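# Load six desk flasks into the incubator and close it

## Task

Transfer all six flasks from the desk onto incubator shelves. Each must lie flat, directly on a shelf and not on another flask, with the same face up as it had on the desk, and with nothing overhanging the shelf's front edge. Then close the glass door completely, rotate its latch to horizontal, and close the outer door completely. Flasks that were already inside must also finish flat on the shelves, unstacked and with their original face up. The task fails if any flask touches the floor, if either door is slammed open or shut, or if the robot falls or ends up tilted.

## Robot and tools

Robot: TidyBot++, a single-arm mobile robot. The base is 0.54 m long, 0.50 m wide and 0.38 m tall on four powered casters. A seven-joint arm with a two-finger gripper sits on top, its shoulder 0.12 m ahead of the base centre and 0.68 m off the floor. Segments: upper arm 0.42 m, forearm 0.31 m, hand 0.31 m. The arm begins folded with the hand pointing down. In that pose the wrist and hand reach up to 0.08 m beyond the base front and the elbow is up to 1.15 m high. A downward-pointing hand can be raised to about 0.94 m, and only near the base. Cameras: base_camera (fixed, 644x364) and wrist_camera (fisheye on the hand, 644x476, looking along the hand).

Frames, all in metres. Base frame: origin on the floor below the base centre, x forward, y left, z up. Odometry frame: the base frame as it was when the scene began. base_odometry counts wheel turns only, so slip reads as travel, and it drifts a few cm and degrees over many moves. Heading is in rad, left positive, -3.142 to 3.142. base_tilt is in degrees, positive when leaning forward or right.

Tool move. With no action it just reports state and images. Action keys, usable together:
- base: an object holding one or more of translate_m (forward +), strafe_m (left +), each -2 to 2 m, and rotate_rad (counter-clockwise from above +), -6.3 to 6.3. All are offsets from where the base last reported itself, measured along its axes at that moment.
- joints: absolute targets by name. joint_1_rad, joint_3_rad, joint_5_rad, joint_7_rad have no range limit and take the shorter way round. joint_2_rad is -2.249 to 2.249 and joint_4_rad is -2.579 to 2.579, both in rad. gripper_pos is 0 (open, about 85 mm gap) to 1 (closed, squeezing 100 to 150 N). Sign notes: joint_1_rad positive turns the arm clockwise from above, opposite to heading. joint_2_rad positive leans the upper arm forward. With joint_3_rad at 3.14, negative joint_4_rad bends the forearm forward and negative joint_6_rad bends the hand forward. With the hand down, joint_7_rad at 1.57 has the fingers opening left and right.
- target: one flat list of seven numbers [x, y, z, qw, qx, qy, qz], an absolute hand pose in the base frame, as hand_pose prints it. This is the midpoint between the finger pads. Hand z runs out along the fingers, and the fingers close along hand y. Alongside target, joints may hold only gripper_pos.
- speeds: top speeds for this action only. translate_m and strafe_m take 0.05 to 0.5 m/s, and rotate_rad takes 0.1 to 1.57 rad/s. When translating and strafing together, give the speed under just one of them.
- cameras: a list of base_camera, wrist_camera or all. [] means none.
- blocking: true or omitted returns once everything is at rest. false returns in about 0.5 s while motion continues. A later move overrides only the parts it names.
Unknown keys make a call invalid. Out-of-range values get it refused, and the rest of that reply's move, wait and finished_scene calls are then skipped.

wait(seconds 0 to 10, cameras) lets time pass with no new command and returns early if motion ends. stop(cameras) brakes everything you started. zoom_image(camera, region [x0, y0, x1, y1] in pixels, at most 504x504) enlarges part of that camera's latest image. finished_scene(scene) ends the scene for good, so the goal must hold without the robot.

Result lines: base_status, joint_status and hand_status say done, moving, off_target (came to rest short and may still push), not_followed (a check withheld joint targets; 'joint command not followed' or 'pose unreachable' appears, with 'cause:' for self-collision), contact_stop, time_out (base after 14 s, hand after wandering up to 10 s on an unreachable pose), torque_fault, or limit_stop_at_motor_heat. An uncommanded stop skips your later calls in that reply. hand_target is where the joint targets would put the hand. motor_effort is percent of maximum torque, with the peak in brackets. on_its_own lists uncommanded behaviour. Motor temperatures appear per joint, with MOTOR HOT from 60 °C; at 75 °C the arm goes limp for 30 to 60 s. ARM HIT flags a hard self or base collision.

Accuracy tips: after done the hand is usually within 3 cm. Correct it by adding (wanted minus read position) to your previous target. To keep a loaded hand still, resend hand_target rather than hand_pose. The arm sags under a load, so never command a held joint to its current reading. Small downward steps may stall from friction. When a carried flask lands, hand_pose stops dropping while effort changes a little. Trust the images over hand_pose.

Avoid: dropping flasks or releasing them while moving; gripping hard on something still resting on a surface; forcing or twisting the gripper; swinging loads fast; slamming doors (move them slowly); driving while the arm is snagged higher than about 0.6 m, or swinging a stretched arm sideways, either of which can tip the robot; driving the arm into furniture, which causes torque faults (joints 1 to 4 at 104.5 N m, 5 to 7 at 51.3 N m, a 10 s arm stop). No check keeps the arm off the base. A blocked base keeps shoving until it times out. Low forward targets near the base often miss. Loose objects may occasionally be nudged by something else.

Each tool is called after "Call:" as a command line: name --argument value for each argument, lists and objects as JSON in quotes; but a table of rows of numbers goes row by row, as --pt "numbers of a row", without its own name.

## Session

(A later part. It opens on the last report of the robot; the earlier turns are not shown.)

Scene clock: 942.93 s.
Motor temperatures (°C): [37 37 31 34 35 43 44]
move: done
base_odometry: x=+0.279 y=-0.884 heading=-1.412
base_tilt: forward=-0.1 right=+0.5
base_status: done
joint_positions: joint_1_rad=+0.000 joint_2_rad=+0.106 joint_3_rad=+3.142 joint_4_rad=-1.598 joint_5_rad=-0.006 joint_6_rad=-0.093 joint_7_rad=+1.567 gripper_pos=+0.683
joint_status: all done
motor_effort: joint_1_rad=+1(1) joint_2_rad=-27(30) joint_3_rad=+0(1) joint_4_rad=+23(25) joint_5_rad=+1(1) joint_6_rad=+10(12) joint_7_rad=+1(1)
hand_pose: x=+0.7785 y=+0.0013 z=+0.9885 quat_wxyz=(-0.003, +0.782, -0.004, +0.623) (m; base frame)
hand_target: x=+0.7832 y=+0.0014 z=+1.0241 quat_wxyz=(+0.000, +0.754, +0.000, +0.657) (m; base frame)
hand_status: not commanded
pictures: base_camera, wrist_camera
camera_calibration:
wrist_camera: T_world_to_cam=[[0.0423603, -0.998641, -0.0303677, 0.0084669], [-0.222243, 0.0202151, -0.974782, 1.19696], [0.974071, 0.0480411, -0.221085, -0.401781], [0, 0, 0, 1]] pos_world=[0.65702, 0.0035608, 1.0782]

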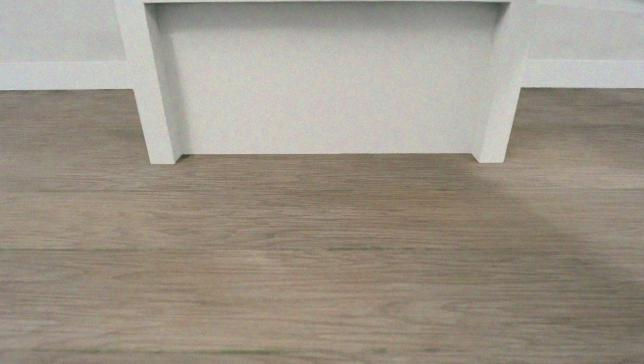

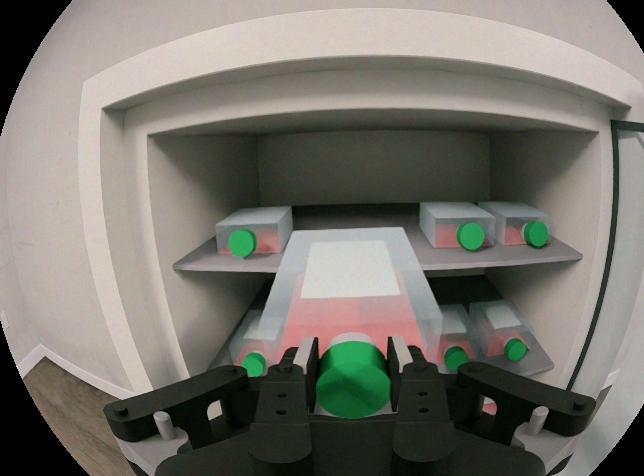

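Call:
move --joints '{"joint_4_rad": -1.562}' --cameras '[]'

Call:
move --base '{"translate_m": 0.14}' --speeds '{"translate_m": 0.12}' --cameras '["wrist_camera"]'

Scene clock: 944.97 s.
Motor temperatures (°C): [37 37 31 34 35 43 44]
move: done
base_odometry: x=+0.279 y=-0.884 heading=-1.412
base_tilt: forward=-0.1 right=+0.6
base_status: not commanded
joint_positions: joint_1_rad=+0.000 joint_2_rad=+0.106 joint_3_rad=+3.142 joint_4_rad=-1.588 joint_5_rad=-0.006 joint_6_rad=-0.093 joint_7_rad=+1.567 gripper_pos=+0.683
joint_status: all done
motor_effort: joint_1_rad=+1(1) joint_2_rad=-27(28) joint_3_rad=+0(1) joint_4_rad=+23(24) joint_5_rad=+1(1) joint_6_rad=+10(11) joint_7_rad=+0(1)
hand_pose: x=+0.7796 y=+0.0013 z=+0.9947 quat_wxyz=(-0.003, +0.779, -0.004, +0.627) (m; base frame)
hand_target: x=+0.7841 y=+0.0014 z=+1.0322 quat_wxyz=(+0.000, +0.750, +0.000, +0.662) (m; base frame)
hand_status: not commanded
pictures: none
No camera images: "cameras" was empty.

Scene clock: 946.77 s.
Motor temperatures (°C): [37 37 31 34 35 43 44]
move: done
base_odometry: x=+0.301 y=-1.023 heading=-1.412
base_tilt: forward=-0.2 right=+0.6
base_status: done
joint_positions: joint_1_rad=+0.000 joint_2_rad=+0.103 joint_3_rad=+3.142 joint_4_rad=-1.588 joint_5_rad=-0.006 joint_6_rad=-0.093 joint_7_rad=+1.567 gripper_pos=+0.683
joint_status: not commanded
motor_effort: joint_1_rad=+1(2) joint_2_rad=-27(29) joint_3_rad=+0(1) joint_4_rad=+23(24) joint_5_rad=+1(1) joint_6_rad=+10(12) joint_7_rad=+0(1)
hand_pose: x=+0.7786 y=+0.0013 z=+0.9970 quat_wxyz=(-0.003, +0.778, -0.004, +0.628) (m; base frame)
hand_target: x=+0.7841 y=+0.0014 z=+1.0322 quat_wxyz=(+0.000, +0.750, +0.000, +0.662) (m; base frame)
hand_status: not commanded
pictures: wrist_camera
camera_calibration:
wrist_camera: T_world_to_cam=[[0.0427755, -0.998641, -0.0297782, 0.00780925], [-0.208732, 0.0202149, -0.977764, 1.19785], [0.977037, 0.0480401, -0.207584, -0.415833], [0, 0, 0, 1]] pos_world=[0.65598, 0.00356081, 1.08513]

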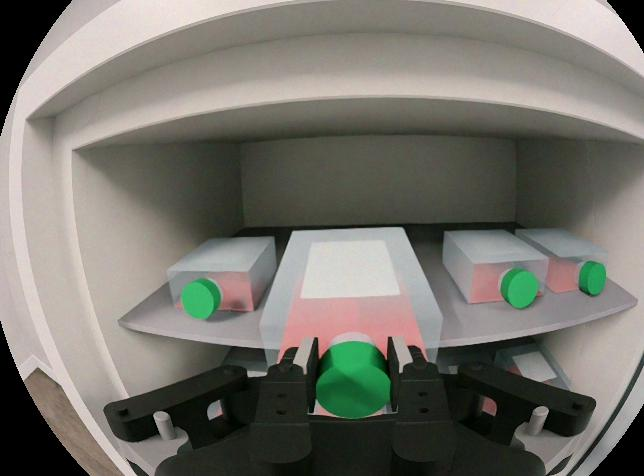

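Call:
move --base '{"translate_m": 0.13}' --speeds '{"translate_m": 0.1}'

Scene clock: 949.23 s.
Motor temperatures (°C): [37 37 31 34 35 43 44]
move: done
base_odometry: x=+0.322 y=-1.151 heading=-1.412
base_tilt: forward=-0.1 right=+0.6
base_status: done
joint_positions: joint_1_rad=+0.000 joint_2_rad=+0.103 joint_3_rad=+3.142 joint_4_rad=-1.588 joint_5_rad=-0.006 joint_6_rad=-0.093 joint_7_rad=+1.567 gripper_pos=+0.683
joint_status: not commanded
motor_effort: joint_1_rad=+1(1) joint_2_rad=-26(29) joint_3_rad=+0(1) joint_4_rad=+23(24) joint_5_rad=+0(1) joint_6_rad=+11(11) joint_7_rad=+0(1)
hand_pose: x=+0.7785 y=+0.0013 z=+0.9975 quat_wxyz=(-0.003, +0.778, -0.004, +0.628) (m; base frame)
hand_target: x=+0.7841 y=+0.0014 z=+1.0322 quat_wxyz=(+0.000, +0.750, +0.000, +0.662) (m; base frame)
hand_status: not commanded
pictures: base_camera, wrist_camera
camera_calibration:
wrist_camera: T_world_to_cam=[[0.0427985, -0.998641, -0.0297452, 0.00777582], [-0.207926, 0.0202175, -0.977936, 1.19776], [0.977208, 0.048039, -0.206778, -0.416561], [0, 0, 0, 1]] pos_world=[0.655778, 0.00356081, 1.08542]

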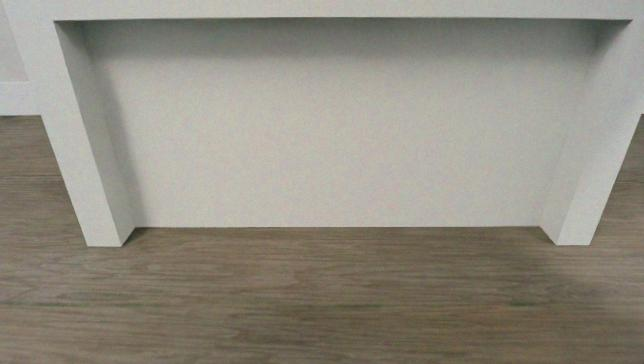

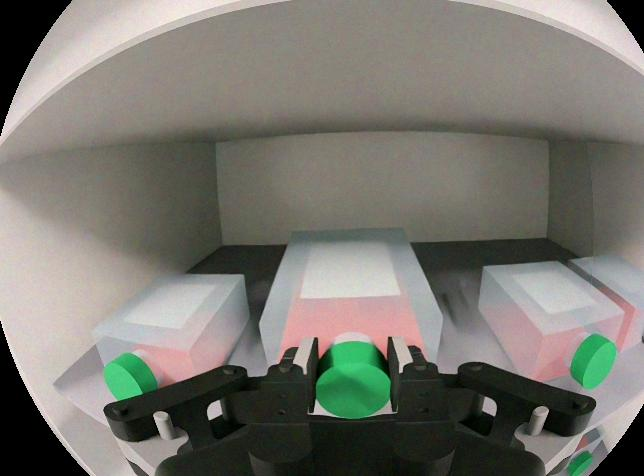

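Call:
move --joints '{"joint_4_rad": -1.54, "joint_6_rad": -0.195}' --cameras '[]'

Call:
move --joints '{"joint_4_rad": -1.515, "joint_6_rad": -0.25}' --cameras '["wrist_camera"]'

Scene clock: 951.73 s.
Motor temperatures (°C): [37 37 31 34 35 43 44]
move: done
base_odometry: x=+0.322 y=-1.151 heading=-1.412
base_tilt: forward=-0.1 right=+0.6
base_status: not commanded
joint_positions: joint_1_rad=+0.000 joint_2_rad=+0.103 joint_3_rad=+3.142 joint_4_rad=-1.563 joint_5_rad=-0.006 joint_6_rad=-0.194 joint_7_rad=+1.567 gripper_pos=+0.683
joint_status: all done
motor_effort: joint_1_rad=+1(1) joint_2_rad=-26(27) joint_3_rad=+0(0) joint_4_rad=+23(24) joint_5_rad=+1(1) joint_6_rad=+10(11) joint_7_rad=+0(1)
hand_pose: x=+0.7735 y=+0.0015 z=+0.9822 quat_wxyz=(-0.003, +0.801, -0.004, +0.598) (m; base frame)
hand_target: x=+0.7761 y=+0.0014 z=+0.9955 quat_wxyz=(+0.000, +0.795, +0.000, +0.607) (m; base frame)
hand_status: not commanded
pictures: none
No camera images: "cameras" was empty.

Scene clock: 952.37 s.
Motor temperatures (°C): [37 37 31 34 35 43 44]
move: done
base_odometry: x=+0.322 y=-1.151 heading=-1.412
base_tilt: forward=-0.1 right=+0.6
base_status: not commanded
joint_positions: joint_1_rad=+0.000 joint_2_rad=+0.102 joint_3_rad=+3.142 joint_4_rad=-1.540 joint_5_rad=-0.006 joint_6_rad=-0.217 joint_7_rad=+1.567 gripper_pos=+0.683
joint_status: all done
motor_effort: joint_1_rad=+1(1) joint_2_rad=-27(28) joint_3_rad=+0(1) joint_4_rad=+23(24) joint_5_rad=+0(1) joint_6_rad=+10(11) joint_7_rad=+0(1)
hand_pose: x=+0.7741 y=+0.0015 z=+0.9895 quat_wxyz=(-0.003, +0.801, -0.004, +0.598) (m; base frame)
hand_target: x=+0.7739 y=+0.0014 z=+0.9944 quat_wxyz=(+0.000, +0.804, +0.000, +0.595) (m; base frame)
hand_status: not commanded
pictures: wrist_camera
camera_calibration:
wrist_camera: T_world_to_cam=[[0.0411136, -0.998609, -0.0330106, 0.0124491], [-0.281664, 0.0201149, -0.959302, 1.22768], [0.958632, 0.0487383, -0.280446, -0.326637], [0, 0, 0, 1]] pos_world=[0.658406, 0.00365693, 1.08652]

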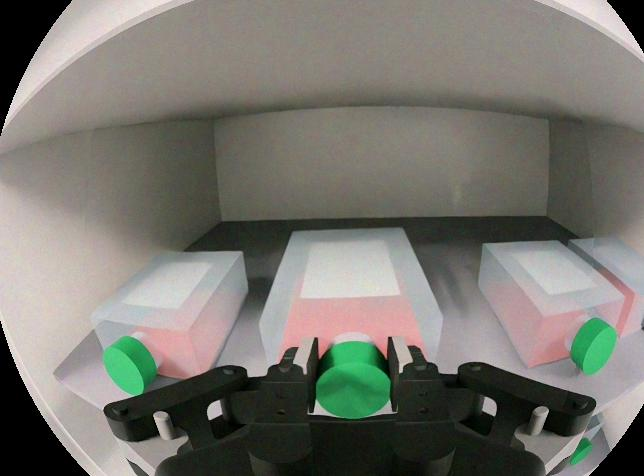

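Call:
move --joints '{"joint_4_rad": -1.503, "joint_6_rad": -0.295}' --cameras '[]'

Call:
move --joints '{"joint_4_rad": -1.503, "joint_6_rad": -0.315}' --cameras '["wrist_camera"]'

Scene clock: 953.40 s.
Motor temperatures (°C): [37 37 31 34 35 43 44]
move: done
base_odometry: x=+0.322 y=-1.151 heading=-1.412
base_tilt: forward=-0.1 right=+0.6
base_status: not commanded
joint_positions: joint_1_rad=+0.000 joint_2_rad=+0.102 joint_3_rad=+3.142 joint_4_rad=-1.529 joint_5_rad=-0.006 joint_6_rad=-0.250 joint_7_rad=+1.567 gripper_pos=+0.683
joint_status: all done
motor_effort: joint_1_rad=+1(1) joint_2_rad=-26(27) joint_3_rad=+0(0) joint_4_rad=+23(24) joint_5_rad=+1(1) joint_6_rad=+11(11) joint_7_rad=+1(1)
hand_pose: x=+0.7722 y=+0.0016 z=+0.9862 quat_wxyz=(-0.003, +0.808, -0.003, +0.589) (m; base frame)
hand_target: x=+0.7709 y=+0.0014 z=+0.9884 quat_wxyz=(+0.000, +0.814, +0.000, +0.581) (m; base frame)
hand_status: not commanded
pictures: none
No camera images: "cameras" was empty.

Scene clock: 953.87 s.
Motor temperatures (°C): [37 37 31 34 35 43 44]
move: done
base_odometry: x=+0.322 y=-1.151 heading=-1.412
base_tilt: forward=-0.1 right=+0.6
base_status: not commanded
joint_positions: joint_1_rad=+0.000 joint_2_rad=+0.102 joint_3_rad=+3.142 joint_4_rad=-1.529 joint_5_rad=-0.006 joint_6_rad=-0.264 joint_7_rad=+1.567 gripper_pos=+0.683
joint_status: all done
motor_effort: joint_1_rad=+1(1) joint_2_rad=-27(27) joint_3_rad=+0(0) joint_4_rad=+23(24) joint_5_rad=+1(1) joint_6_rad=+11(11) joint_7_rad=+0(1)
hand_pose: x=+0.7709 y=+0.0016 z=+0.9821 quat_wxyz=(-0.003, +0.812, -0.003, +0.584) (m; base frame)
hand_target: x=+0.7688 y=+0.0014 z=+0.9825 quat_wxyz=(+0.000, +0.819, +0.000, +0.573) (m; base frame)
hand_status: not commanded
pictures: wrist_camera
camera_calibration:
wrist_camera: T_world_to_cam=[[0.0400693, -0.998599, -0.0345581, 0.0147888], [-0.316602, 0.0201152, -0.948345, 1.23586], [0.947712, 0.0489407, -0.315352, -0.282939], [0, 0, 0, 1]] pos_world=[0.658826, 0.00375575, 1.0833]

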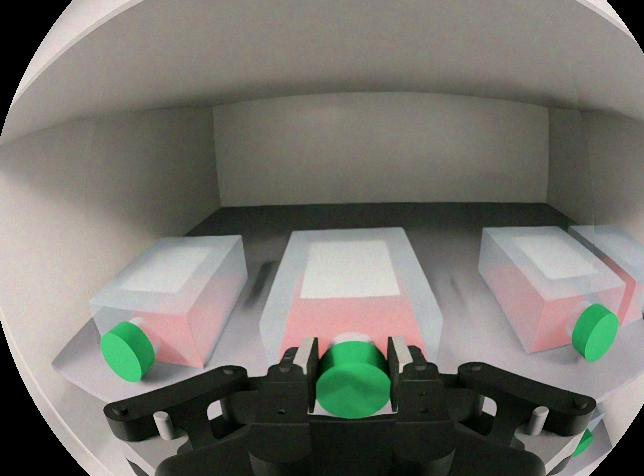

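Call:
move --joints '{"joint_4_rad": -1.51, "joint_6_rad": -0.325}' --cameras '[]'

Call:
move --joints '{"joint_4_rad": -1.518, "joint_6_rad": -0.333}' --cameras '[]'

Call:
move --joints '{"joint_4_rad": -1.526, "joint_6_rad": -0.338}' --cameras '["wrist_camera"]'

Scene clock: 954.87 s.
Motor temperatures (°C): [37 37 31 34 35 43 44]
move: done
base_odometry: x=+0.322 y=-1.151 heading=-1.412
base_tilt: forward=-0.1 right=+0.6
base_status: not commanded
joint_positions: joint_1_rad=+0.000 joint_2_rad=+0.102 joint_3_rad=+3.142 joint_4_rad=-1.529 joint_5_rad=-0.006 joint_6_rad=-0.268 joint_7_rad=+1.567 gripper_pos=+0.683
joint_status: all done
motor_effort: joint_1_rad=+1(1) joint_2_rad=-26(27) joint_3_rad=+0(1) joint_4_rad=+23(23) joint_5_rad=+1(1) joint_6_rad=+9(11) joint_7_rad=+1(1)
hand_pose: x=+0.7705 y=+0.0016 z=+0.9809 quat_wxyz=(-0.003, +0.813, -0.003, +0.582) (m; base frame)
hand_target: x=+0.7669 y=+0.0014 z=+0.9753 quat_wxyz=(+0.000, +0.824, +0.000, +0.566) (m; base frame)
hand_status: not commanded
pictures: none
No camera images: "cameras" was empty.

Scene clock: 955.37 s.
Motor temperatures (°C): [37 37 31 34 35 43 44]
move: done
base_odometry: x=+0.322 y=-1.151 heading=-1.412
base_tilt: forward=-0.1 right=+0.6
base_status: not commanded
joint_positions: joint_1_rad=+0.000 joint_2_rad=+0.102 joint_3_rad=+3.142 joint_4_rad=-1.529 joint_5_rad=-0.006 joint_6_rad=-0.272 joint_7_rad=+1.567 gripper_pos=+0.683
joint_status: all done
motor_effort: joint_1_rad=+1(1) joint_2_rad=-27(27) joint_3_rad=+0(1) joint_4_rad=+23(23) joint_5_rad=+0(1) joint_6_rad=+10(10) joint_7_rad=+0(1)
hand_pose: x=+0.7700 y=+0.0016 z=+0.9796 quat_wxyz=(-0.003, +0.815, -0.003, +0.580) (m; base frame)
hand_target: x=+0.7649 y=+0.0014 z=+0.9682 quat_wxyz=(+0.000, +0.829, +0.000, +0.560) (m; base frame)
hand_status: not commanded
pictures: none
No camera images: "cameras" was empty.

Scene clock: 955.83 s.
Motor temperatures (°C): [37 37 31 34 35 43 44]
move: done
base_odometry: x=+0.322 y=-1.151 heading=-1.412
base_tilt: forward=-0.1 right=+0.6
base_status: not commanded
joint_positions: joint_1_rad=+0.000 joint_2_rad=+0.102 joint_3_rad=+3.142 joint_4_rad=-1.529 joint_5_rad=-0.006 joint_6_rad=-0.274 joint_7_rad=+1.567 gripper_pos=+0.683
joint_status: all done
motor_effort: joint_1_rad=+1(1) joint_2_rad=-26(27) joint_3_rad=+0(0) joint_4_rad=+22(23) joint_5_rad=+1(2) joint_6_rad=+9(11) joint_7_rad=+1(1)
hand_pose: x=+0.7698 y=+0.0016 z=+0.9788 quat_wxyz=(-0.003, +0.815, -0.003, +0.579) (m; base frame)
hand_target: x=+0.7633 y=+0.0014 z=+0.9619 quat_wxyz=(+0.000, +0.832, +0.000, +0.554) (m; base frame)
hand_status: not commanded
pictures: wrist_camera
camera_calibration:
wrist_camera: T_world_to_cam=[[0.0397992, -0.998594, -0.0350049, 0.0153775], [-0.32649, 0.0201134, -0.944987, 1.23668], [0.944362, 0.0490384, -0.32523, -0.270669], [0, 0, 0, 1]] pos_world=[0.658762, 0.00375519, 1.08116]

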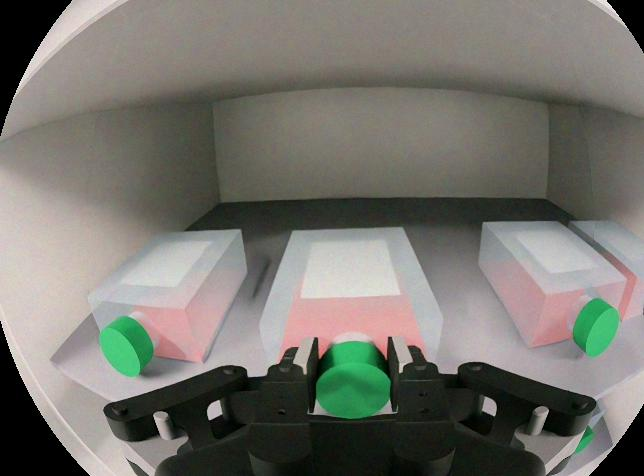

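Call:
move --joints '{"joint_4_rad": -1.536, "joint_6_rad": -0.342}' --cameras '[]'

Call:
move --joints '{"joint_4_rad": -1.546, "joint_6_rad": -0.346}' --cameras '["wrist_camera"]'

Scene clock: 956.83 s.
Motor temperatures (°C): [37 37 31 34 35 43 44]
move: done
base_odometry: x=+0.322 y=-1.151 heading=-1.412
base_tilt: forward=-0.1 right=+0.6
base_status: not commanded
joint_positions: joint_1_rad=+0.000 joint_2_rad=+0.102 joint_3_rad=+3.142 joint_4_rad=-1.530 joint_5_rad=-0.006 joint_6_rad=-0.274 joint_7_rad=+1.567 gripper_pos=+0.683
joint_status: all done
motor_effort: joint_1_rad=+1(1) joint_2_rad=-25(25) joint_3_rad=+0(0) joint_4_rad=+21(22) joint_5_rad=+2(2) joint_6_rad=+9(10) joint_7_rad=+1(1)
hand_pose: x=+0.7696 y=+0.0016 z=+0.9787 quat_wxyz=(-0.003, +0.815, -0.003, +0.579) (m; base frame)
hand_target: x=+0.7614 y=+0.0014 z=+0.9548 quat_wxyz=(+0.000, +0.836, +0.000, +0.548) (m; base frame)
hand_status: not commanded
pictures: none
No camera images: "cameras" was empty.

Scene clock: 957.30 s.
Motor temperatures (°C): [37 37 31 34 35 43 44]
move: done
base_odometry: x=+0.322 y=-1.151 heading=-1.412
base_tilt: forward=-0.2 right=+0.6
base_status: not commanded
joint_positions: joint_1_rad=+0.000 joint_2_rad=+0.101 joint_3_rad=+3.142 joint_4_rad=-1.531 joint_5_rad=-0.006 joint_6_rad=-0.274 joint_7_rad=+1.567 gripper_pos=+0.683
joint_status: all done
motor_effort: joint_1_rad=+1(1) joint_2_rad=-24(25) joint_3_rad=+0(0) joint_4_rad=+21(22) joint_5_rad=+1(2) joint_6_rad=+8(10) joint_7_rad=+1(1)
hand_pose: x=+0.7692 y=+0.0016 z=+0.9786 quat_wxyz=(-0.003, +0.815, -0.003, +0.579) (m; base frame)
hand_target: x=+0.7594 y=+0.0014 z=+0.9477 quat_wxyz=(+0.000, +0.840, +0.000, +0.542) (m; base frame)
hand_status: not commanded
pictures: wrist_camera
camera_calibration:
wrist_camera: T_world_to_cam=[[0.0397811, -0.998594, -0.0350272, 0.01543], [-0.326998, 0.020114, -0.944811, 1.23657], [0.944187, 0.0490394, -0.325739, -0.269566], [0, 0, 0, 1]] pos_world=[0.658264, 0.00375518, 1.08106]

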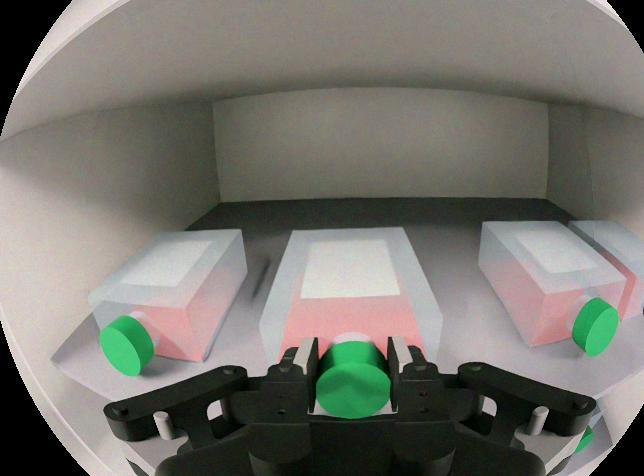

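Call:
move --joints '{"joint_4_rad": -1.528, "joint_6_rad": -0.335}' --cameras '[]'

Call:
move --joints '{"gripper_pos": 0.5}' --cameras '["wrist_camera"]'

Call:
move --base '{"translate_m": -0.12}' --speeds '{"translate_m": 0.12}' --cameras '["wrist_camera"]'

Scene clock: 958.47 s.
Motor temperatures (°C): [37 37 31 34 35 43 44]
move: done
base_odometry: x=+0.322 y=-1.151 heading=-1.412
base_tilt: forward=-0.1 right=+0.6
base_status: not commanded
joint_positions: joint_1_rad=+0.000 joint_2_rad=+0.101 joint_3_rad=+3.142 joint_4_rad=-1.531 joint_5_rad=-0.006 joint_6_rad=-0.274 joint_7_rad=+1.567 gripper_pos=+0.683
joint_status: all done
motor_effort: joint_1_rad=+1(1) joint_2_rad=-25(26) joint_3_rad=+0(1) joint_4_rad=+21(23) joint_5_rad=+1(1) joint_6_rad=+9(10) joint_7_rad=+1(2)
hand_pose: x=+0.7692 y=+0.0016 z=+0.9788 quat_wxyz=(-0.003, +0.815, -0.003, +0.579) (m; base frame)
hand_target: x=+0.7634 y=+0.0014 z=+0.9616 quat_wxyz=(+0.000, +0.832, +0.000, +0.555) (m; base frame)
hand_status: not commanded
pictures: none
No camera images: "cameras" was empty.

Scene clock: 959.20 s.
Motor temperatures (°C): [37 37 31 34 35 43 44]
move: done
base_odometry: x=+0.322 y=-1.151 heading=-1.412
base_tilt: forward=-0.1 right=+0.6
base_status: not commanded
joint_positions: joint_1_rad=+0.000 joint_2_rad=+0.101 joint_3_rad=+3.142 joint_4_rad=-1.531 joint_5_rad=-0.006 joint_6_rad=-0.274 joint_7_rad=+1.567 gripper_pos=+0.500
joint_status: all done
motor_effort: joint_1_rad=+1(1) joint_2_rad=-25(26) joint_3_rad=+0(0) joint_4_rad=+21(22) joint_5_rad=+0(1) joint_6_rad=+9(10) joint_7_rad=+0(1)
hand_pose: x=+0.7692 y=+0.0016 z=+0.9788 quat_wxyz=(-0.003, +0.815, -0.003, +0.579) (m; base frame)
hand_target: x=+0.7634 y=+0.0014 z=+0.9616 quat_wxyz=(+0.000, +0.832, +0.000, +0.555) (m; base frame)
hand_status: not commanded
pictures: wrist_camera
camera_calibration:
wrist_camera: T_world_to_cam=[[0.0397886, -0.998594, -0.0350247, 0.0154333], [-0.32682, 0.0201185, -0.944872, 1.23668], [0.944249, 0.0490419, -0.32556, -0.269639], [0, 0, 0, 1]] pos_world=[0.658163, 0.00375516, 1.08126]

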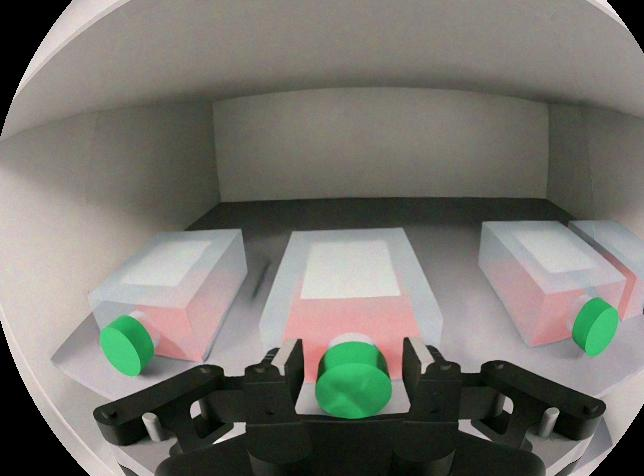

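Scene clock: 960.77 s.
Motor temperatures (°C): [37 37 31 34 35 43 44]
move: done
base_odometry: x=+0.303 y=-1.033 heading=-1.412
base_tilt: forward=-0.2 right=+0.6
base_status: done
joint_positions: joint_1_rad=+0.000 joint_2_rad=+0.095 joint_3_rad=+3.142 joint_4_rad=-1.531 joint_5_rad=-0.006 joint_6_rad=-0.274 joint_7_rad=+1.567 gripper_pos=+0.500
joint_status: not commanded
motor_effort: joint_1_rad=+1(1) joint_2_rad=-25(29) joint_3_rad=+0(1) joint_4_rad=+22(22) joint_5_rad=+1(2) joint_6_rad=+8(10) joint_7_rad=+1(1)
hand_pose: x=+0.7674 y=+0.0016 z=+0.9826 quat_wxyz=(-0.003, +0.814, -0.003, +0.582) (m; base frame)
hand_target: x=+0.7634 y=+0.0014 z=+0.9616 quat_wxyz=(+0.000, +0.832, +0.000, +0.555) (m; base frame)
hand_status: not commanded
pictures: wrist_camera
camera_calibration:
wrist_camera: T_world_to_cam=[[0.0399922, -0.998594, -0.0347893, 0.0152479], [-0.321312, 0.0201154, -0.94676, 1.23735], [0.946129, 0.0490412, -0.320056, -0.273618], [0, 0, 0, 1]] pos_world=[0.655843, 0.00375517, 1.08443]

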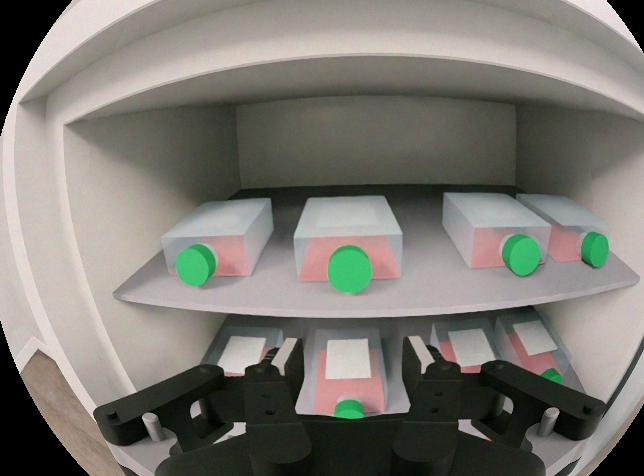

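Call:
move --base '{"translate_m": -0.25}' --speeds '{"translate_m": 0.3}' --cameras '["wrist_camera"]'

Call:
move --base '{"translate_m": -1.44, "strafe_m": 1.01, "rotate_rad": 1.555}' --speeds '{"translate_m": 0.5, "rotate_rad": 0.6}' --joints '{"joint_2_rad": 0.0, "joint_4_rad": -0.8, "joint_6_rad": -1.45, "gripper_pos": 1.0}'

Scene clock: 973.73 s.
Motor temperatures (°C): [37 37 31 34 35 43 44]
move: done
base_odometry: x=+0.263 y=-0.786 heading=-1.411
base_tilt: forward=-0.2 right=+0.6
base_status: done
joint_positions: joint_1_rad=+0.000 joint_2_rad=+0.094 joint_3_rad=+3.142 joint_4_rad=-1.531 joint_5_rad=-0.006 joint_6_rad=-0.274 joint_7_rad=+1.567 gripper_pos=+0.500
joint_status: not commanded
motor_effort: joint_1_rad=+1(1) joint_2_rad=-25(29) joint_3_rad=+0(1) joint_4_rad=+22(23) joint_5_rad=+1(2) joint_6_rad=+9(10) joint_7_rad=+1(1)
hand_pose: x=+0.7671 y=+0.0016 z=+0.9832 quat_wxyz=(-0.003, +0.813, -0.003, +0.582) (m; base frame)
hand_target: x=+0.7634 y=+0.0014 z=+0.9616 quat_wxyz=(+0.000, +0.832, +0.000, +0.555) (m; base frame)
hand_status: not commanded
pictures: wrist_camera
camera_calibration:
wrist_camera: T_world_to_cam=[[0.0400244, -0.998594, -0.0347542, 0.0152185], [-0.320413, 0.0201184, -0.947064, 1.23733], [0.946432, 0.0490414, -0.319157, -0.274284], [0, 0, 0, 1]] pos_world=[0.65544, 0.00375516, 1.08482]

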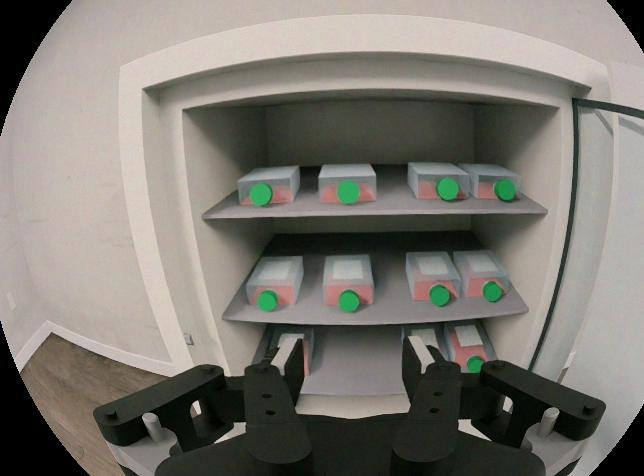

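Scene clock: 978.53 s.
Motor temperatures (°C): [37 37 31 34 35 43 44]
move: done
base_odometry: x=+1.031 y=+0.797 heading=+0.145
base_tilt: forward=-0.1 right=+0.5
base_status: done
joint_positions: joint_1_rad=+0.006 joint_2_rad=+0.001 joint_3_rad=+3.144 joint_4_rad=-0.822 joint_5_rad=-0.006 joint_6_rad=-1.378 joint_7_rad=+1.567 gripper_pos=+0.999
joint_status: all done
motor_effort: joint_1_rad=+1(3) joint_2_rad=-16(29) joint_3_rad=+0(4) joint_4_rad=+17(23) joint_5_rad=+1(2) joint_6_rad=+8(10) joint_7_rad=+0(1)
hand_pose: x=+0.6012 y=-0.0008 z=+1.1331 quat_wxyz=(-0.002, +0.891, -0.004, +0.453) (m; base frame)
hand_target: x=+0.5867 y=+0.0013 z=+1.1260 quat_wxyz=(+0.000, +0.902, +0.000, +0.431) (m; base frame)
hand_status: not commanded
pictures: base_camera, wrist_camera
camera_calibration:
wrist_camera: T_world_to_cam=[[0.0260914, -0.998691, -0.0439934, 0.0435511], [-0.58698, 0.0203174, -0.809346, 1.33048], [0.809181, 0.0469402, -0.585682, 0.315191], [0, 0, 0, 1]] pos_world=[0.524785, 0.00166702, 1.26334]

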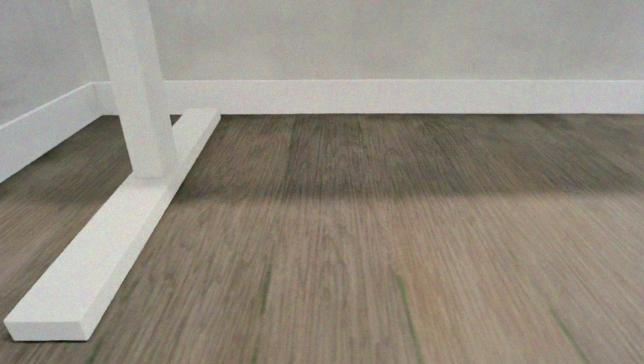

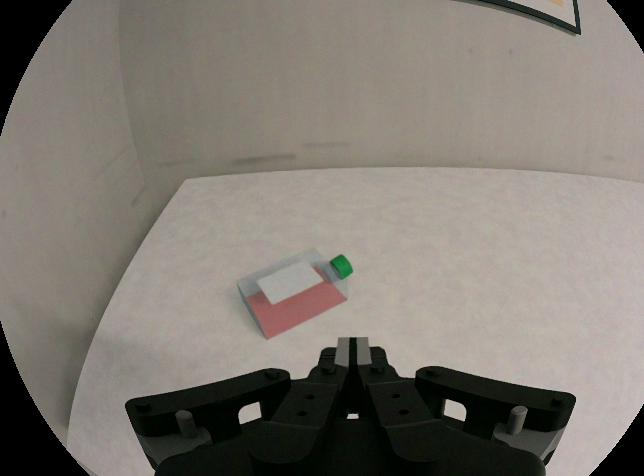

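Call:
zoom_image --camera "wrist_camera" --region '[220, 230, 370, 350]'

Scaled by 3.360.

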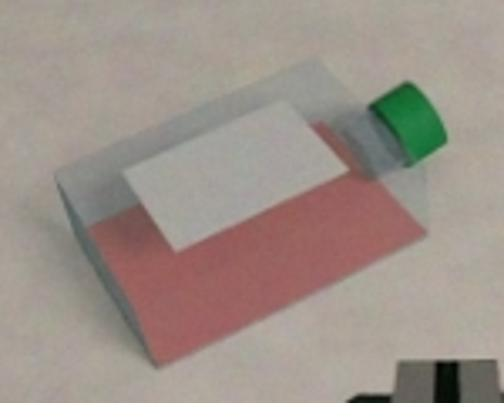

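Call:
move --joints '{"joint_2_rad": 0.414, "joint_4_rad": -0.64, "joint_6_rad": -1.215, "gripper_pos": 1.0}' --cameras '[]'

Call:
move --base '{"translate_m": 0.158, "strafe_m": 0.027}' --speeds '{"translate_m": 0.15}'

Scene clock: 991.60 s.
Motor temperatures (°C): [37 37 31 34 35 43 44]
move: done
base_odometry: x=+1.031 y=+0.797 heading=+0.145
base_tilt: forward=-0.1 right=+0.5
base_status: not commanded
joint_positions: joint_1_rad=+0.006 joint_2_rad=+0.408 joint_3_rad=+3.144 joint_4_rad=-0.662 joint_5_rad=-0.006 joint_6_rad=-1.279 joint_7_rad=+1.567 gripper_pos=+0.999
joint_status: all done
motor_effort: joint_1_rad=+1(1) joint_2_rad=-33(38) joint_3_rad=+0(1) joint_4_rad=+18(21) joint_5_rad=+1(1) joint_6_rad=+7(9) joint_7_rad=+1(1)
hand_pose: x=+0.7834 y=-0.0018 z=+1.0010 quat_wxyz=(-0.002, +0.922, -0.005, +0.387) (m; base frame)
hand_target: x=+0.8000 y=+0.0014 z=+1.0223 quat_wxyz=(+0.000, +0.906, +0.000, +0.423) (m; base frame)
hand_status: not commanded
pictures: none
No camera images: "cameras" was empty.

Scene clock: 993.33 s.
Motor temperatures (°C): [37 37 31 34 35 43 44]
move: done
base_odometry: x=+1.184 y=+0.847 heading=+0.145
base_tilt: forward=-0.1 right=+0.5
base_status: done
joint_positions: joint_1_rad=+0.006 joint_2_rad=+0.406 joint_3_rad=+3.144 joint_4_rad=-0.661 joint_5_rad=-0.006 joint_6_rad=-1.275 joint_7_rad=+1.567 gripper_pos=+0.999
joint_status: not commanded
motor_effort: joint_1_rad=+1(1) joint_2_rad=-33(36) joint_3_rad=+0(1) joint_4_rad=+19(19) joint_5_rad=+1(1) joint_6_rad=+7(8) joint_7_rad=+0(1)
hand_pose: x=+0.7838 y=-0.0019 z=+1.0030 quat_wxyz=(-0.002, +0.921, -0.005, +0.389) (m; base frame)
hand_target: x=+0.8000 y=+0.0014 z=+1.0223 quat_wxyz=(+0.000, +0.906, +0.000, +0.423) (m; base frame)
hand_status: not commanded
pictures: base_camera, wrist_camera
camera_calibration:
wrist_camera: T_world_to_cam=[[0.0192047, -0.998672, -0.0478071, 0.0411426], [-0.695392, 0.0210141, -0.718323, 1.32603], [0.718374, 0.0470399, -0.694065, 0.271206], [0, 0, 0, 1]] pos_world=[0.726493, 0.000465282, 1.14272]

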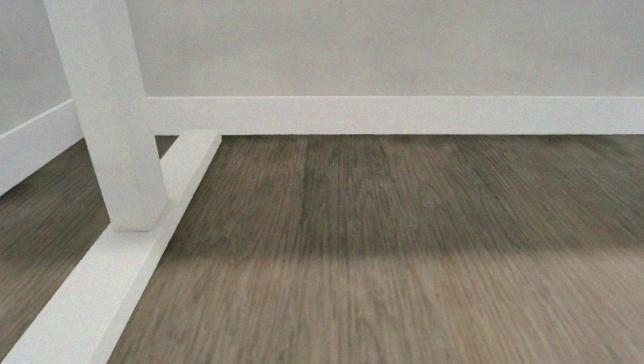

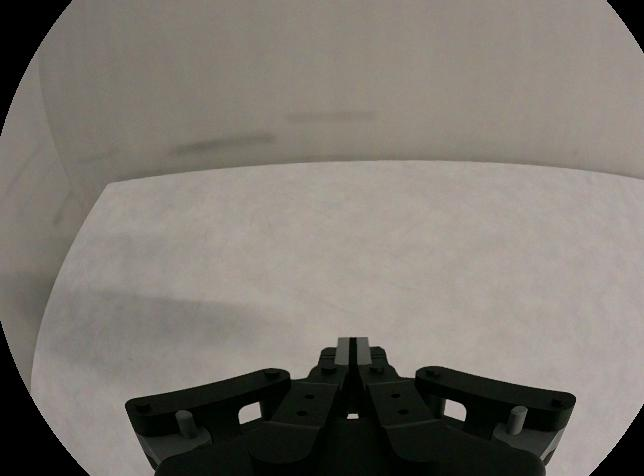

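Call:
move --joints '{"joint_4_rad": -0.79}' --cameras '["wrist_camera"]'

Scene clock: 995.37 s.
Motor temperatures (°C): [37 37 31 34 35 43 44]
move: done
base_odometry: x=+1.184 y=+0.847 heading=+0.145
base_tilt: forward=-0.1 right=+0.5
base_status: not commanded
joint_positions: joint_1_rad=+0.006 joint_2_rad=+0.407 joint_3_rad=+3.144 joint_4_rad=-0.784 joint_5_rad=-0.006 joint_6_rad=-1.275 joint_7_rad=+1.567 gripper_pos=+0.999
joint_status: all done
motor_effort: joint_1_rad=+1(1) joint_2_rad=-33(35) joint_3_rad=+0(0) joint_4_rad=+19(20) joint_5_rad=+0(2) joint_6_rad=+7(8) joint_7_rad=+0(1)
hand_pose: x=+0.7723 y=-0.0018 z=+0.9415 quat_wxyz=(-0.002, +0.944, -0.005, +0.331) (m; base frame)
hand_target: x=+0.7876 y=+0.0014 z=+0.9463 quat_wxyz=(+0.000, +0.935, +0.000, +0.353) (m; base frame)
hand_status: not commanded
pictures: wrist_camera
camera_calibration:
wrist_camera: T_world_to_cam=[[0.0129702, -0.998628, -0.0507253, 0.0461072], [-0.778932, 0.0217181, -0.626732, 1.25218], [0.626974, 0.0476405, -0.777582, 0.385983], [0, 0, 0, 1]] pos_world=[0.732762, 0.000460628, 1.08725]

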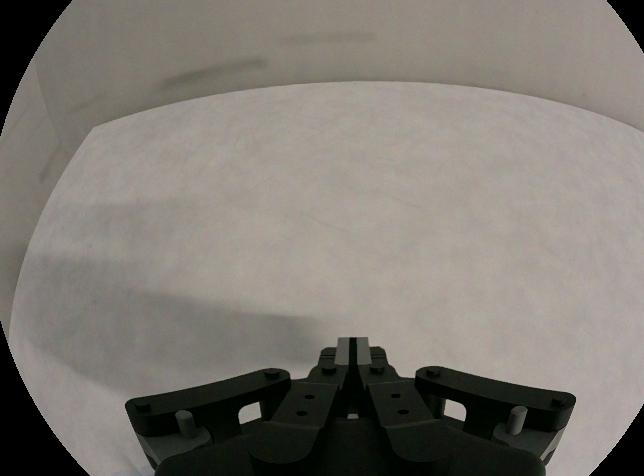

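Call:
move --joints '{"joint_4_rad": -0.8}' --cameras '[]'

Call:
move --base '{"translate_m": -0.0375, "strafe_m": -0.031}' --speeds '{"translate_m": 0.08}' --cameras '["wrist_camera"]'

Call:
move --base '{"translate_m": -0.0356, "strafe_m": -0.017}' --speeds '{"translate_m": 0.08}' --cameras '["wrist_camera"]'

Scene clock: 997.20 s.
Motor temperatures (°C): [37 37 31 34 35 43 44]
move: done
base_odometry: x=+1.184 y=+0.847 heading=+0.145
base_tilt: forward=-0.1 right=+0.5
base_status: not commanded
joint_positions: joint_1_rad=+0.006 joint_2_rad=+0.407 joint_3_rad=+3.144 joint_4_rad=-0.792 joint_5_rad=-0.006 joint_6_rad=-1.275 joint_7_rad=+1.567 gripper_pos=+0.999
joint_status: all done
motor_effort: joint_1_rad=+1(1) joint_2_rad=-33(34) joint_3_rad=+0(0) joint_4_rad=+19(20) joint_5_rad=+0(2) joint_6_rad=+7(8) joint_7_rad=+1(1)
hand_pose: x=+0.7713 y=-0.0018 z=+0.9379 quat_wxyz=(-0.002, +0.945, -0.005, +0.328) (m; base frame)
hand_target: x=+0.7863 y=+0.0014 z=+0.9413 quat_wxyz=(+0.000, +0.937, +0.000, +0.349) (m; base frame)
hand_status: not commanded
pictures: none
No camera images: "cameras" was empty.

Scene clock: 998.33 s.
Motor temperatures (°C): [37 37 31 34 35 43 44]
move: done
base_odometry: x=+1.151 y=+0.810 heading=+0.145
base_tilt: forward=-0.2 right=+0.6
base_status: done
joint_positions: joint_1_rad=+0.005 joint_2_rad=+0.405 joint_3_rad=+3.144 joint_4_rad=-0.792 joint_5_rad=-0.006 joint_6_rad=-1.275 joint_7_rad=+1.567 gripper_pos=+0.999
joint_status: not commanded
motor_effort: joint_1_rad=+1(4) joint_2_rad=-33(36) joint_3_rad=+0(1) joint_4_rad=+19(20) joint_5_rad=+1(2) joint_6_rad=+6(7) joint_7_rad=+0(1)
hand_pose: x=+0.7709 y=-0.0011 z=+0.9393 quat_wxyz=(-0.002, +0.944, -0.005, +0.329) (m; base frame)
hand_target: x=+0.7863 y=+0.0014 z=+0.9413 quat_wxyz=(+0.000, +0.937, +0.000, +0.349) (m; base frame)
hand_status: not commanded
pictures: wrist_camera
camera_calibration:
wrist_camera: T_world_to_cam=[[0.0138402, -0.998607, -0.0509168, 0.0461832], [-0.782052, 0.0209195, -0.622862, 1.2484], [0.623059, 0.0484401, -0.780673, 0.391115], [0, 0, 0, 1]] pos_world=[0.731986, 0.00105732, 1.08526]

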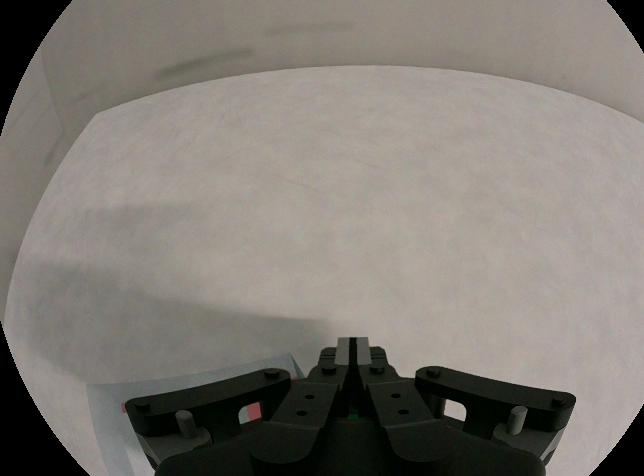

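Scene clock: 999.37 s.
Motor temperatures (°C): [37 37 31 34 35 43 44]
move: done
base_odometry: x=+1.118 y=+0.788 heading=+0.145
base_tilt: forward=-0.1 right=+0.6
base_status: done
joint_positions: joint_1_rad=+0.004 joint_2_rad=+0.404 joint_3_rad=+3.144 joint_4_rad=-0.792 joint_5_rad=-0.006 joint_6_rad=-1.274 joint_7_rad=+1.567 gripper_pos=+0.999
joint_status: not commanded
motor_effort: joint_1_rad=+1(3) joint_2_rad=-33(37) joint_3_rad=+0(1) joint_4_rad=+19(19) joint_5_rad=+1(2) joint_6_rad=+7(7) joint_7_rad=+0(1)
hand_pose: x=+0.7708 y=-0.0008 z=+0.9402 quat_wxyz=(-0.002, +0.944, -0.004, +0.330) (m; base frame)
hand_target: x=+0.7863 y=+0.0014 z=+0.9413 quat_wxyz=(+0.000, +0.937, +0.000, +0.349) (m; base frame)
hand_status: not commanded
pictures: wrist_camera
camera_calibration:
wrist_camera: T_world_to_cam=[[0.0144367, -0.998601, -0.0508758, 0.0460456], [-0.780903, 0.0205176, -0.624315, 1.24938], [0.624485, 0.0487421, -0.779514, 0.389613], [0, 0, 0, 1]] pos_world=[0.731674, 0.00135624, 1.08606]

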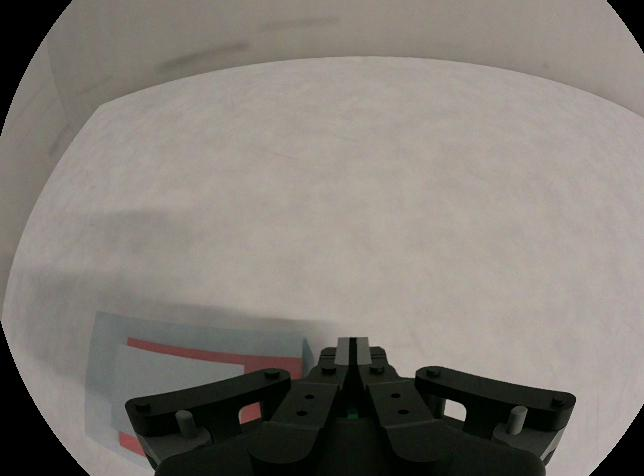

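Call:
move --base '{"translate_m": -0.0391, "strafe_m": -0.0024}' --speeds '{"translate_m": 0.08}' --cameras '["wrist_camera"]'

Call:
move --base '{"translate_m": -0.0367, "strafe_m": 0.0122}' --speeds '{"translate_m": 0.08}' --cameras '["wrist_camera"]'

Scene clock: 1000.93 s.
Motor temperatures (°C): [37 37 31 34 35 43 44]
move: done
base_odometry: x=+1.080 y=+0.780 heading=+0.145
base_tilt: forward=-0.1 right=+0.5
base_status: done
joint_positions: joint_1_rad=+0.004 joint_2_rad=+0.404 joint_3_rad=+3.144 joint_4_rad=-0.792 joint_5_rad=-0.006 joint_6_rad=-1.273 joint_7_rad=+1.567 gripper_pos=+0.999
joint_status: not commanded
motor_effort: joint_1_rad=+1(2) joint_2_rad=-33(37) joint_3_rad=+0(1) joint_4_rad=+19(20) joint_5_rad=+0(1) joint_6_rad=+7(8) joint_7_rad=+1(1)
hand_pose: x=+0.7709 y=-0.0008 z=+0.9407 quat_wxyz=(-0.002, +0.944, -0.004, +0.330) (m; base frame)
hand_target: x=+0.7863 y=+0.0014 z=+0.9413 quat_wxyz=(+0.000, +0.937, +0.000, +0.349) (m; base frame)
hand_status: not commanded
pictures: wrist_camera
camera_calibration:
wrist_camera: T_world_to_cam=[[0.0144506, -0.998606, -0.0507739, 0.0459521], [-0.779964, 0.0205161, -0.625488, 1.2502], [0.625657, 0.0486405, -0.77858, 0.388196], [0, 0, 0, 1]] pos_world=[0.731566, 0.00135683, 1.08656]

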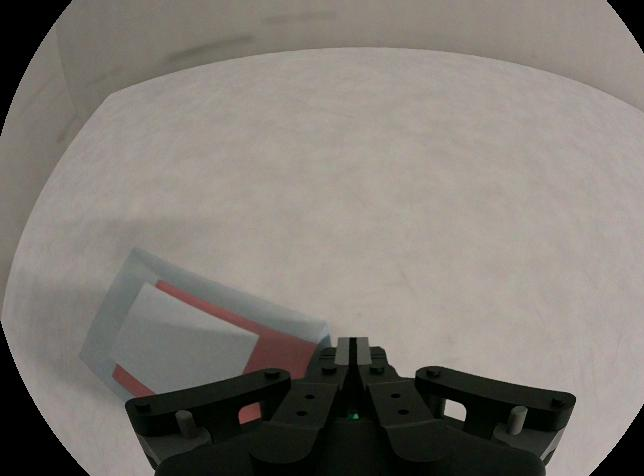

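Scene clock: 1001.97 s.
Motor temperatures (°C): [37 37 31 34 35 43 44]
move: done
base_odometry: x=+1.042 y=+0.787 heading=+0.145
base_tilt: forward=-0.2 right=+0.6
base_status: done
joint_positions: joint_1_rad=+0.004 joint_2_rad=+0.404 joint_3_rad=+3.144 joint_4_rad=-0.792 joint_5_rad=-0.006 joint_6_rad=-1.272 joint_7_rad=+1.567 gripper_pos=+0.999
joint_status: not commanded
motor_effort: joint_1_rad=+1(2) joint_2_rad=-33(36) joint_3_rad=+0(2) joint_4_rad=+19(20) joint_5_rad=+1(1) joint_6_rad=+7(7) joint_7_rad=+0(1)
hand_pose: x=+0.7710 y=-0.0008 z=+0.9409 quat_wxyz=(-0.002, +0.944, -0.004, +0.331) (m; base frame)
hand_target: x=+0.7863 y=+0.0014 z=+0.9413 quat_wxyz=(+0.000, +0.937, +0.000, +0.349) (m; base frame)
hand_status: not commanded
pictures: wrist_camera
camera_calibration:
wrist_camera: T_world_to_cam=[[0.0144832, -0.998606, -0.0507635, 0.0459219], [-0.779514, 0.0205191, -0.626048, 1.25053], [0.626217, 0.048638, -0.77813, 0.387377], [0, 0, 0, 1]] pos_world=[0.731562, 0.00135684, 1.08666]

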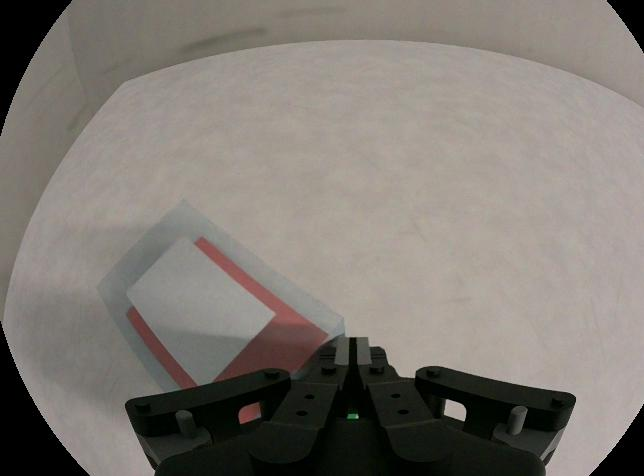

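Call:
move --base '{"translate_m": -0.028, "strafe_m": 0.03}' --speeds '{"translate_m": 0.08}' --cameras '["wrist_camera"]'

Call:
move --base '{"translate_m": -0.016, "strafe_m": 0.036}' --speeds '{"translate_m": 0.08}' --cameras '["wrist_camera"]'

Scene clock: 1005.20 s.
Motor temperatures (°C): [37 37 31 34 35 43 44]
move: done
base_odometry: x=+1.009 y=+0.812 heading=+0.145
base_tilt: forward=-0.1 right=+0.6
base_status: done
joint_positions: joint_1_rad=+0.003 joint_2_rad=+0.403 joint_3_rad=+3.144 joint_4_rad=-0.792 joint_5_rad=-0.006 joint_6_rad=-1.272 joint_7_rad=+1.567 gripper_pos=+0.999
joint_status: not commanded
motor_effort: joint_1_rad=+0(3) joint_2_rad=-33(36) joint_3_rad=+0(2) joint_4_rad=+19(19) joint_5_rad=+1(2) joint_6_rad=+7(8) joint_7_rad=+0(1)
hand_pose: x=+0.7710 y=+0.0000 z=+0.9411 quat_wxyz=(-0.002, +0.944, -0.004, +0.331) (m; base frame)
hand_target: x=+0.7863 y=+0.0014 z=+0.9413 quat_wxyz=(+0.000, +0.937, +0.000, +0.349) (m; base frame)
hand_status: not commanded
pictures: wrist_camera
camera_calibration:
wrist_camera: T_world_to_cam=[[0.015647, -0.998589, -0.0507377, 0.0457508], [-0.779251, 0.0196171, -0.626404, 1.25076], [0.626516, 0.0493388, -0.777845, 0.387034], [0, 0, 0, 1]] pos_world=[0.731456, 0.00205427, 1.08685]

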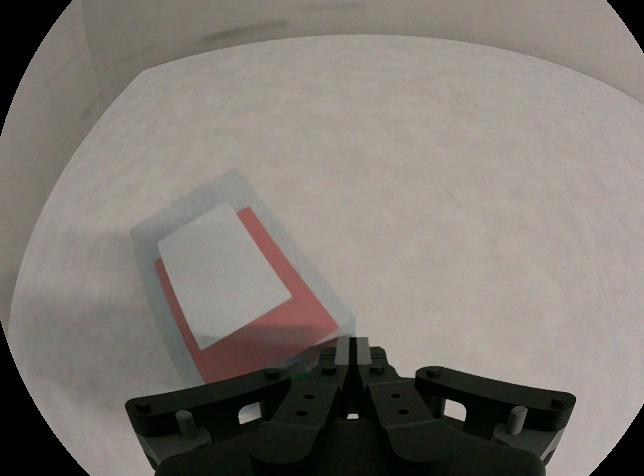

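Scene clock: 1006.23 s.
Motor temperatures (°C): [37 37 31 34 35 43 44]
move: done
base_odometry: x=+0.988 y=+0.845 heading=+0.145
base_tilt: forward=-0.2 right=+0.5
base_status: done
joint_positions: joint_1_rad=+0.002 joint_2_rad=+0.403 joint_3_rad=+3.144 joint_4_rad=-0.792 joint_5_rad=-0.006 joint_6_rad=-1.272 joint_7_rad=+1.567 gripper_pos=+0.999
joint_status: not commanded
motor_effort: joint_1_rad=+1(3) joint_2_rad=-33(35) joint_3_rad=+0(2) joint_4_rad=+19(19) joint_5_rad=+0(2) joint_6_rad=+6(7) joint_7_rad=+1(1)
hand_pose: x=+0.7710 y=+0.0006 z=+0.9410 quat_wxyz=(-0.002, +0.944, -0.003, +0.331) (m; base frame)
hand_target: x=+0.7863 y=+0.0014 z=+0.9413 quat_wxyz=(+0.000, +0.937, +0.000, +0.349) (m; base frame)
hand_status: not commanded
pictures: wrist_camera
camera_calibration:
wrist_camera: T_world_to_cam=[[0.0167036, -0.99857, -0.050786, 0.0457198], [-0.779301, 0.0188204, -0.626367, 1.25076], [0.626427, 0.0500402, -0.777872, 0.386953], [0, 0, 0, 1]] pos_world=[0.731553, 0.00275152, 1.08675]

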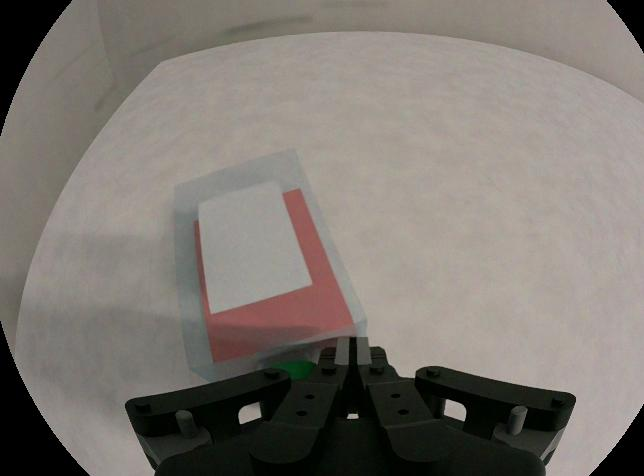

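Call:
move --base '{"translate_m": -0.004, "strafe_m": 0.03}' --speeds '{"translate_m": 0.08}' --cameras '["wrist_camera"]'

Scene clock: 1008.47 s.
Motor temperatures (°C): [37 37 31 34 35 43 44]
move: done
base_odometry: x=+0.980 y=+0.875 heading=+0.145
base_tilt: forward=-0.1 right=+0.6
base_status: done
joint_positions: joint_1_rad=+0.002 joint_2_rad=+0.403 joint_3_rad=+3.144 joint_4_rad=-0.792 joint_5_rad=-0.006 joint_6_rad=-1.272 joint_7_rad=+1.567 gripper_pos=+0.999
joint_status: not commanded
motor_effort: joint_1_rad=+0(4) joint_2_rad=-33(35) joint_3_rad=+0(2) joint_4_rad=+18(20) joint_5_rad=+0(2) joint_6_rad=+6(8) joint_7_rad=+0(1)
hand_pose: x=+0.7710 y=+0.0004 z=+0.9410 quat_wxyz=(-0.002, +0.944, -0.004, +0.331) (m; base frame)
hand_target: x=+0.7863 y=+0.0014 z=+0.9413 quat_wxyz=(+0.000, +0.937, +0.000, +0.349) (m; base frame)
hand_status: not commanded
pictures: wrist_camera
camera_calibration:
wrist_camera: T_world_to_cam=[[0.0162792, -0.998579, -0.0507388, 0.0456807], [-0.779388, 0.0191144, -0.626249, 1.2507], [0.626329, 0.04974, -0.77797, 0.387146], [0, 0, 0, 1]] pos_world=[0.731555, 0.00245277, 1.08675]

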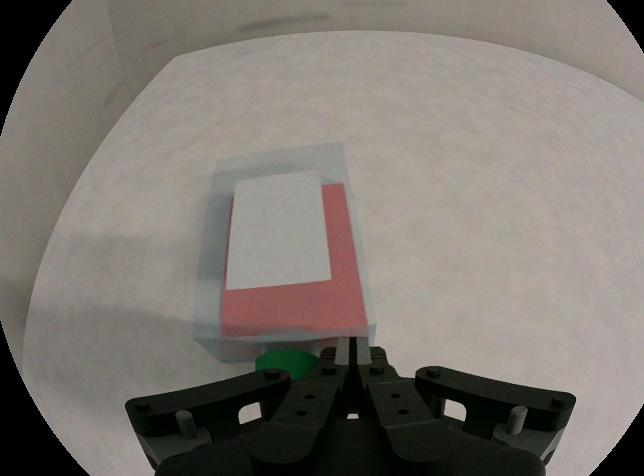

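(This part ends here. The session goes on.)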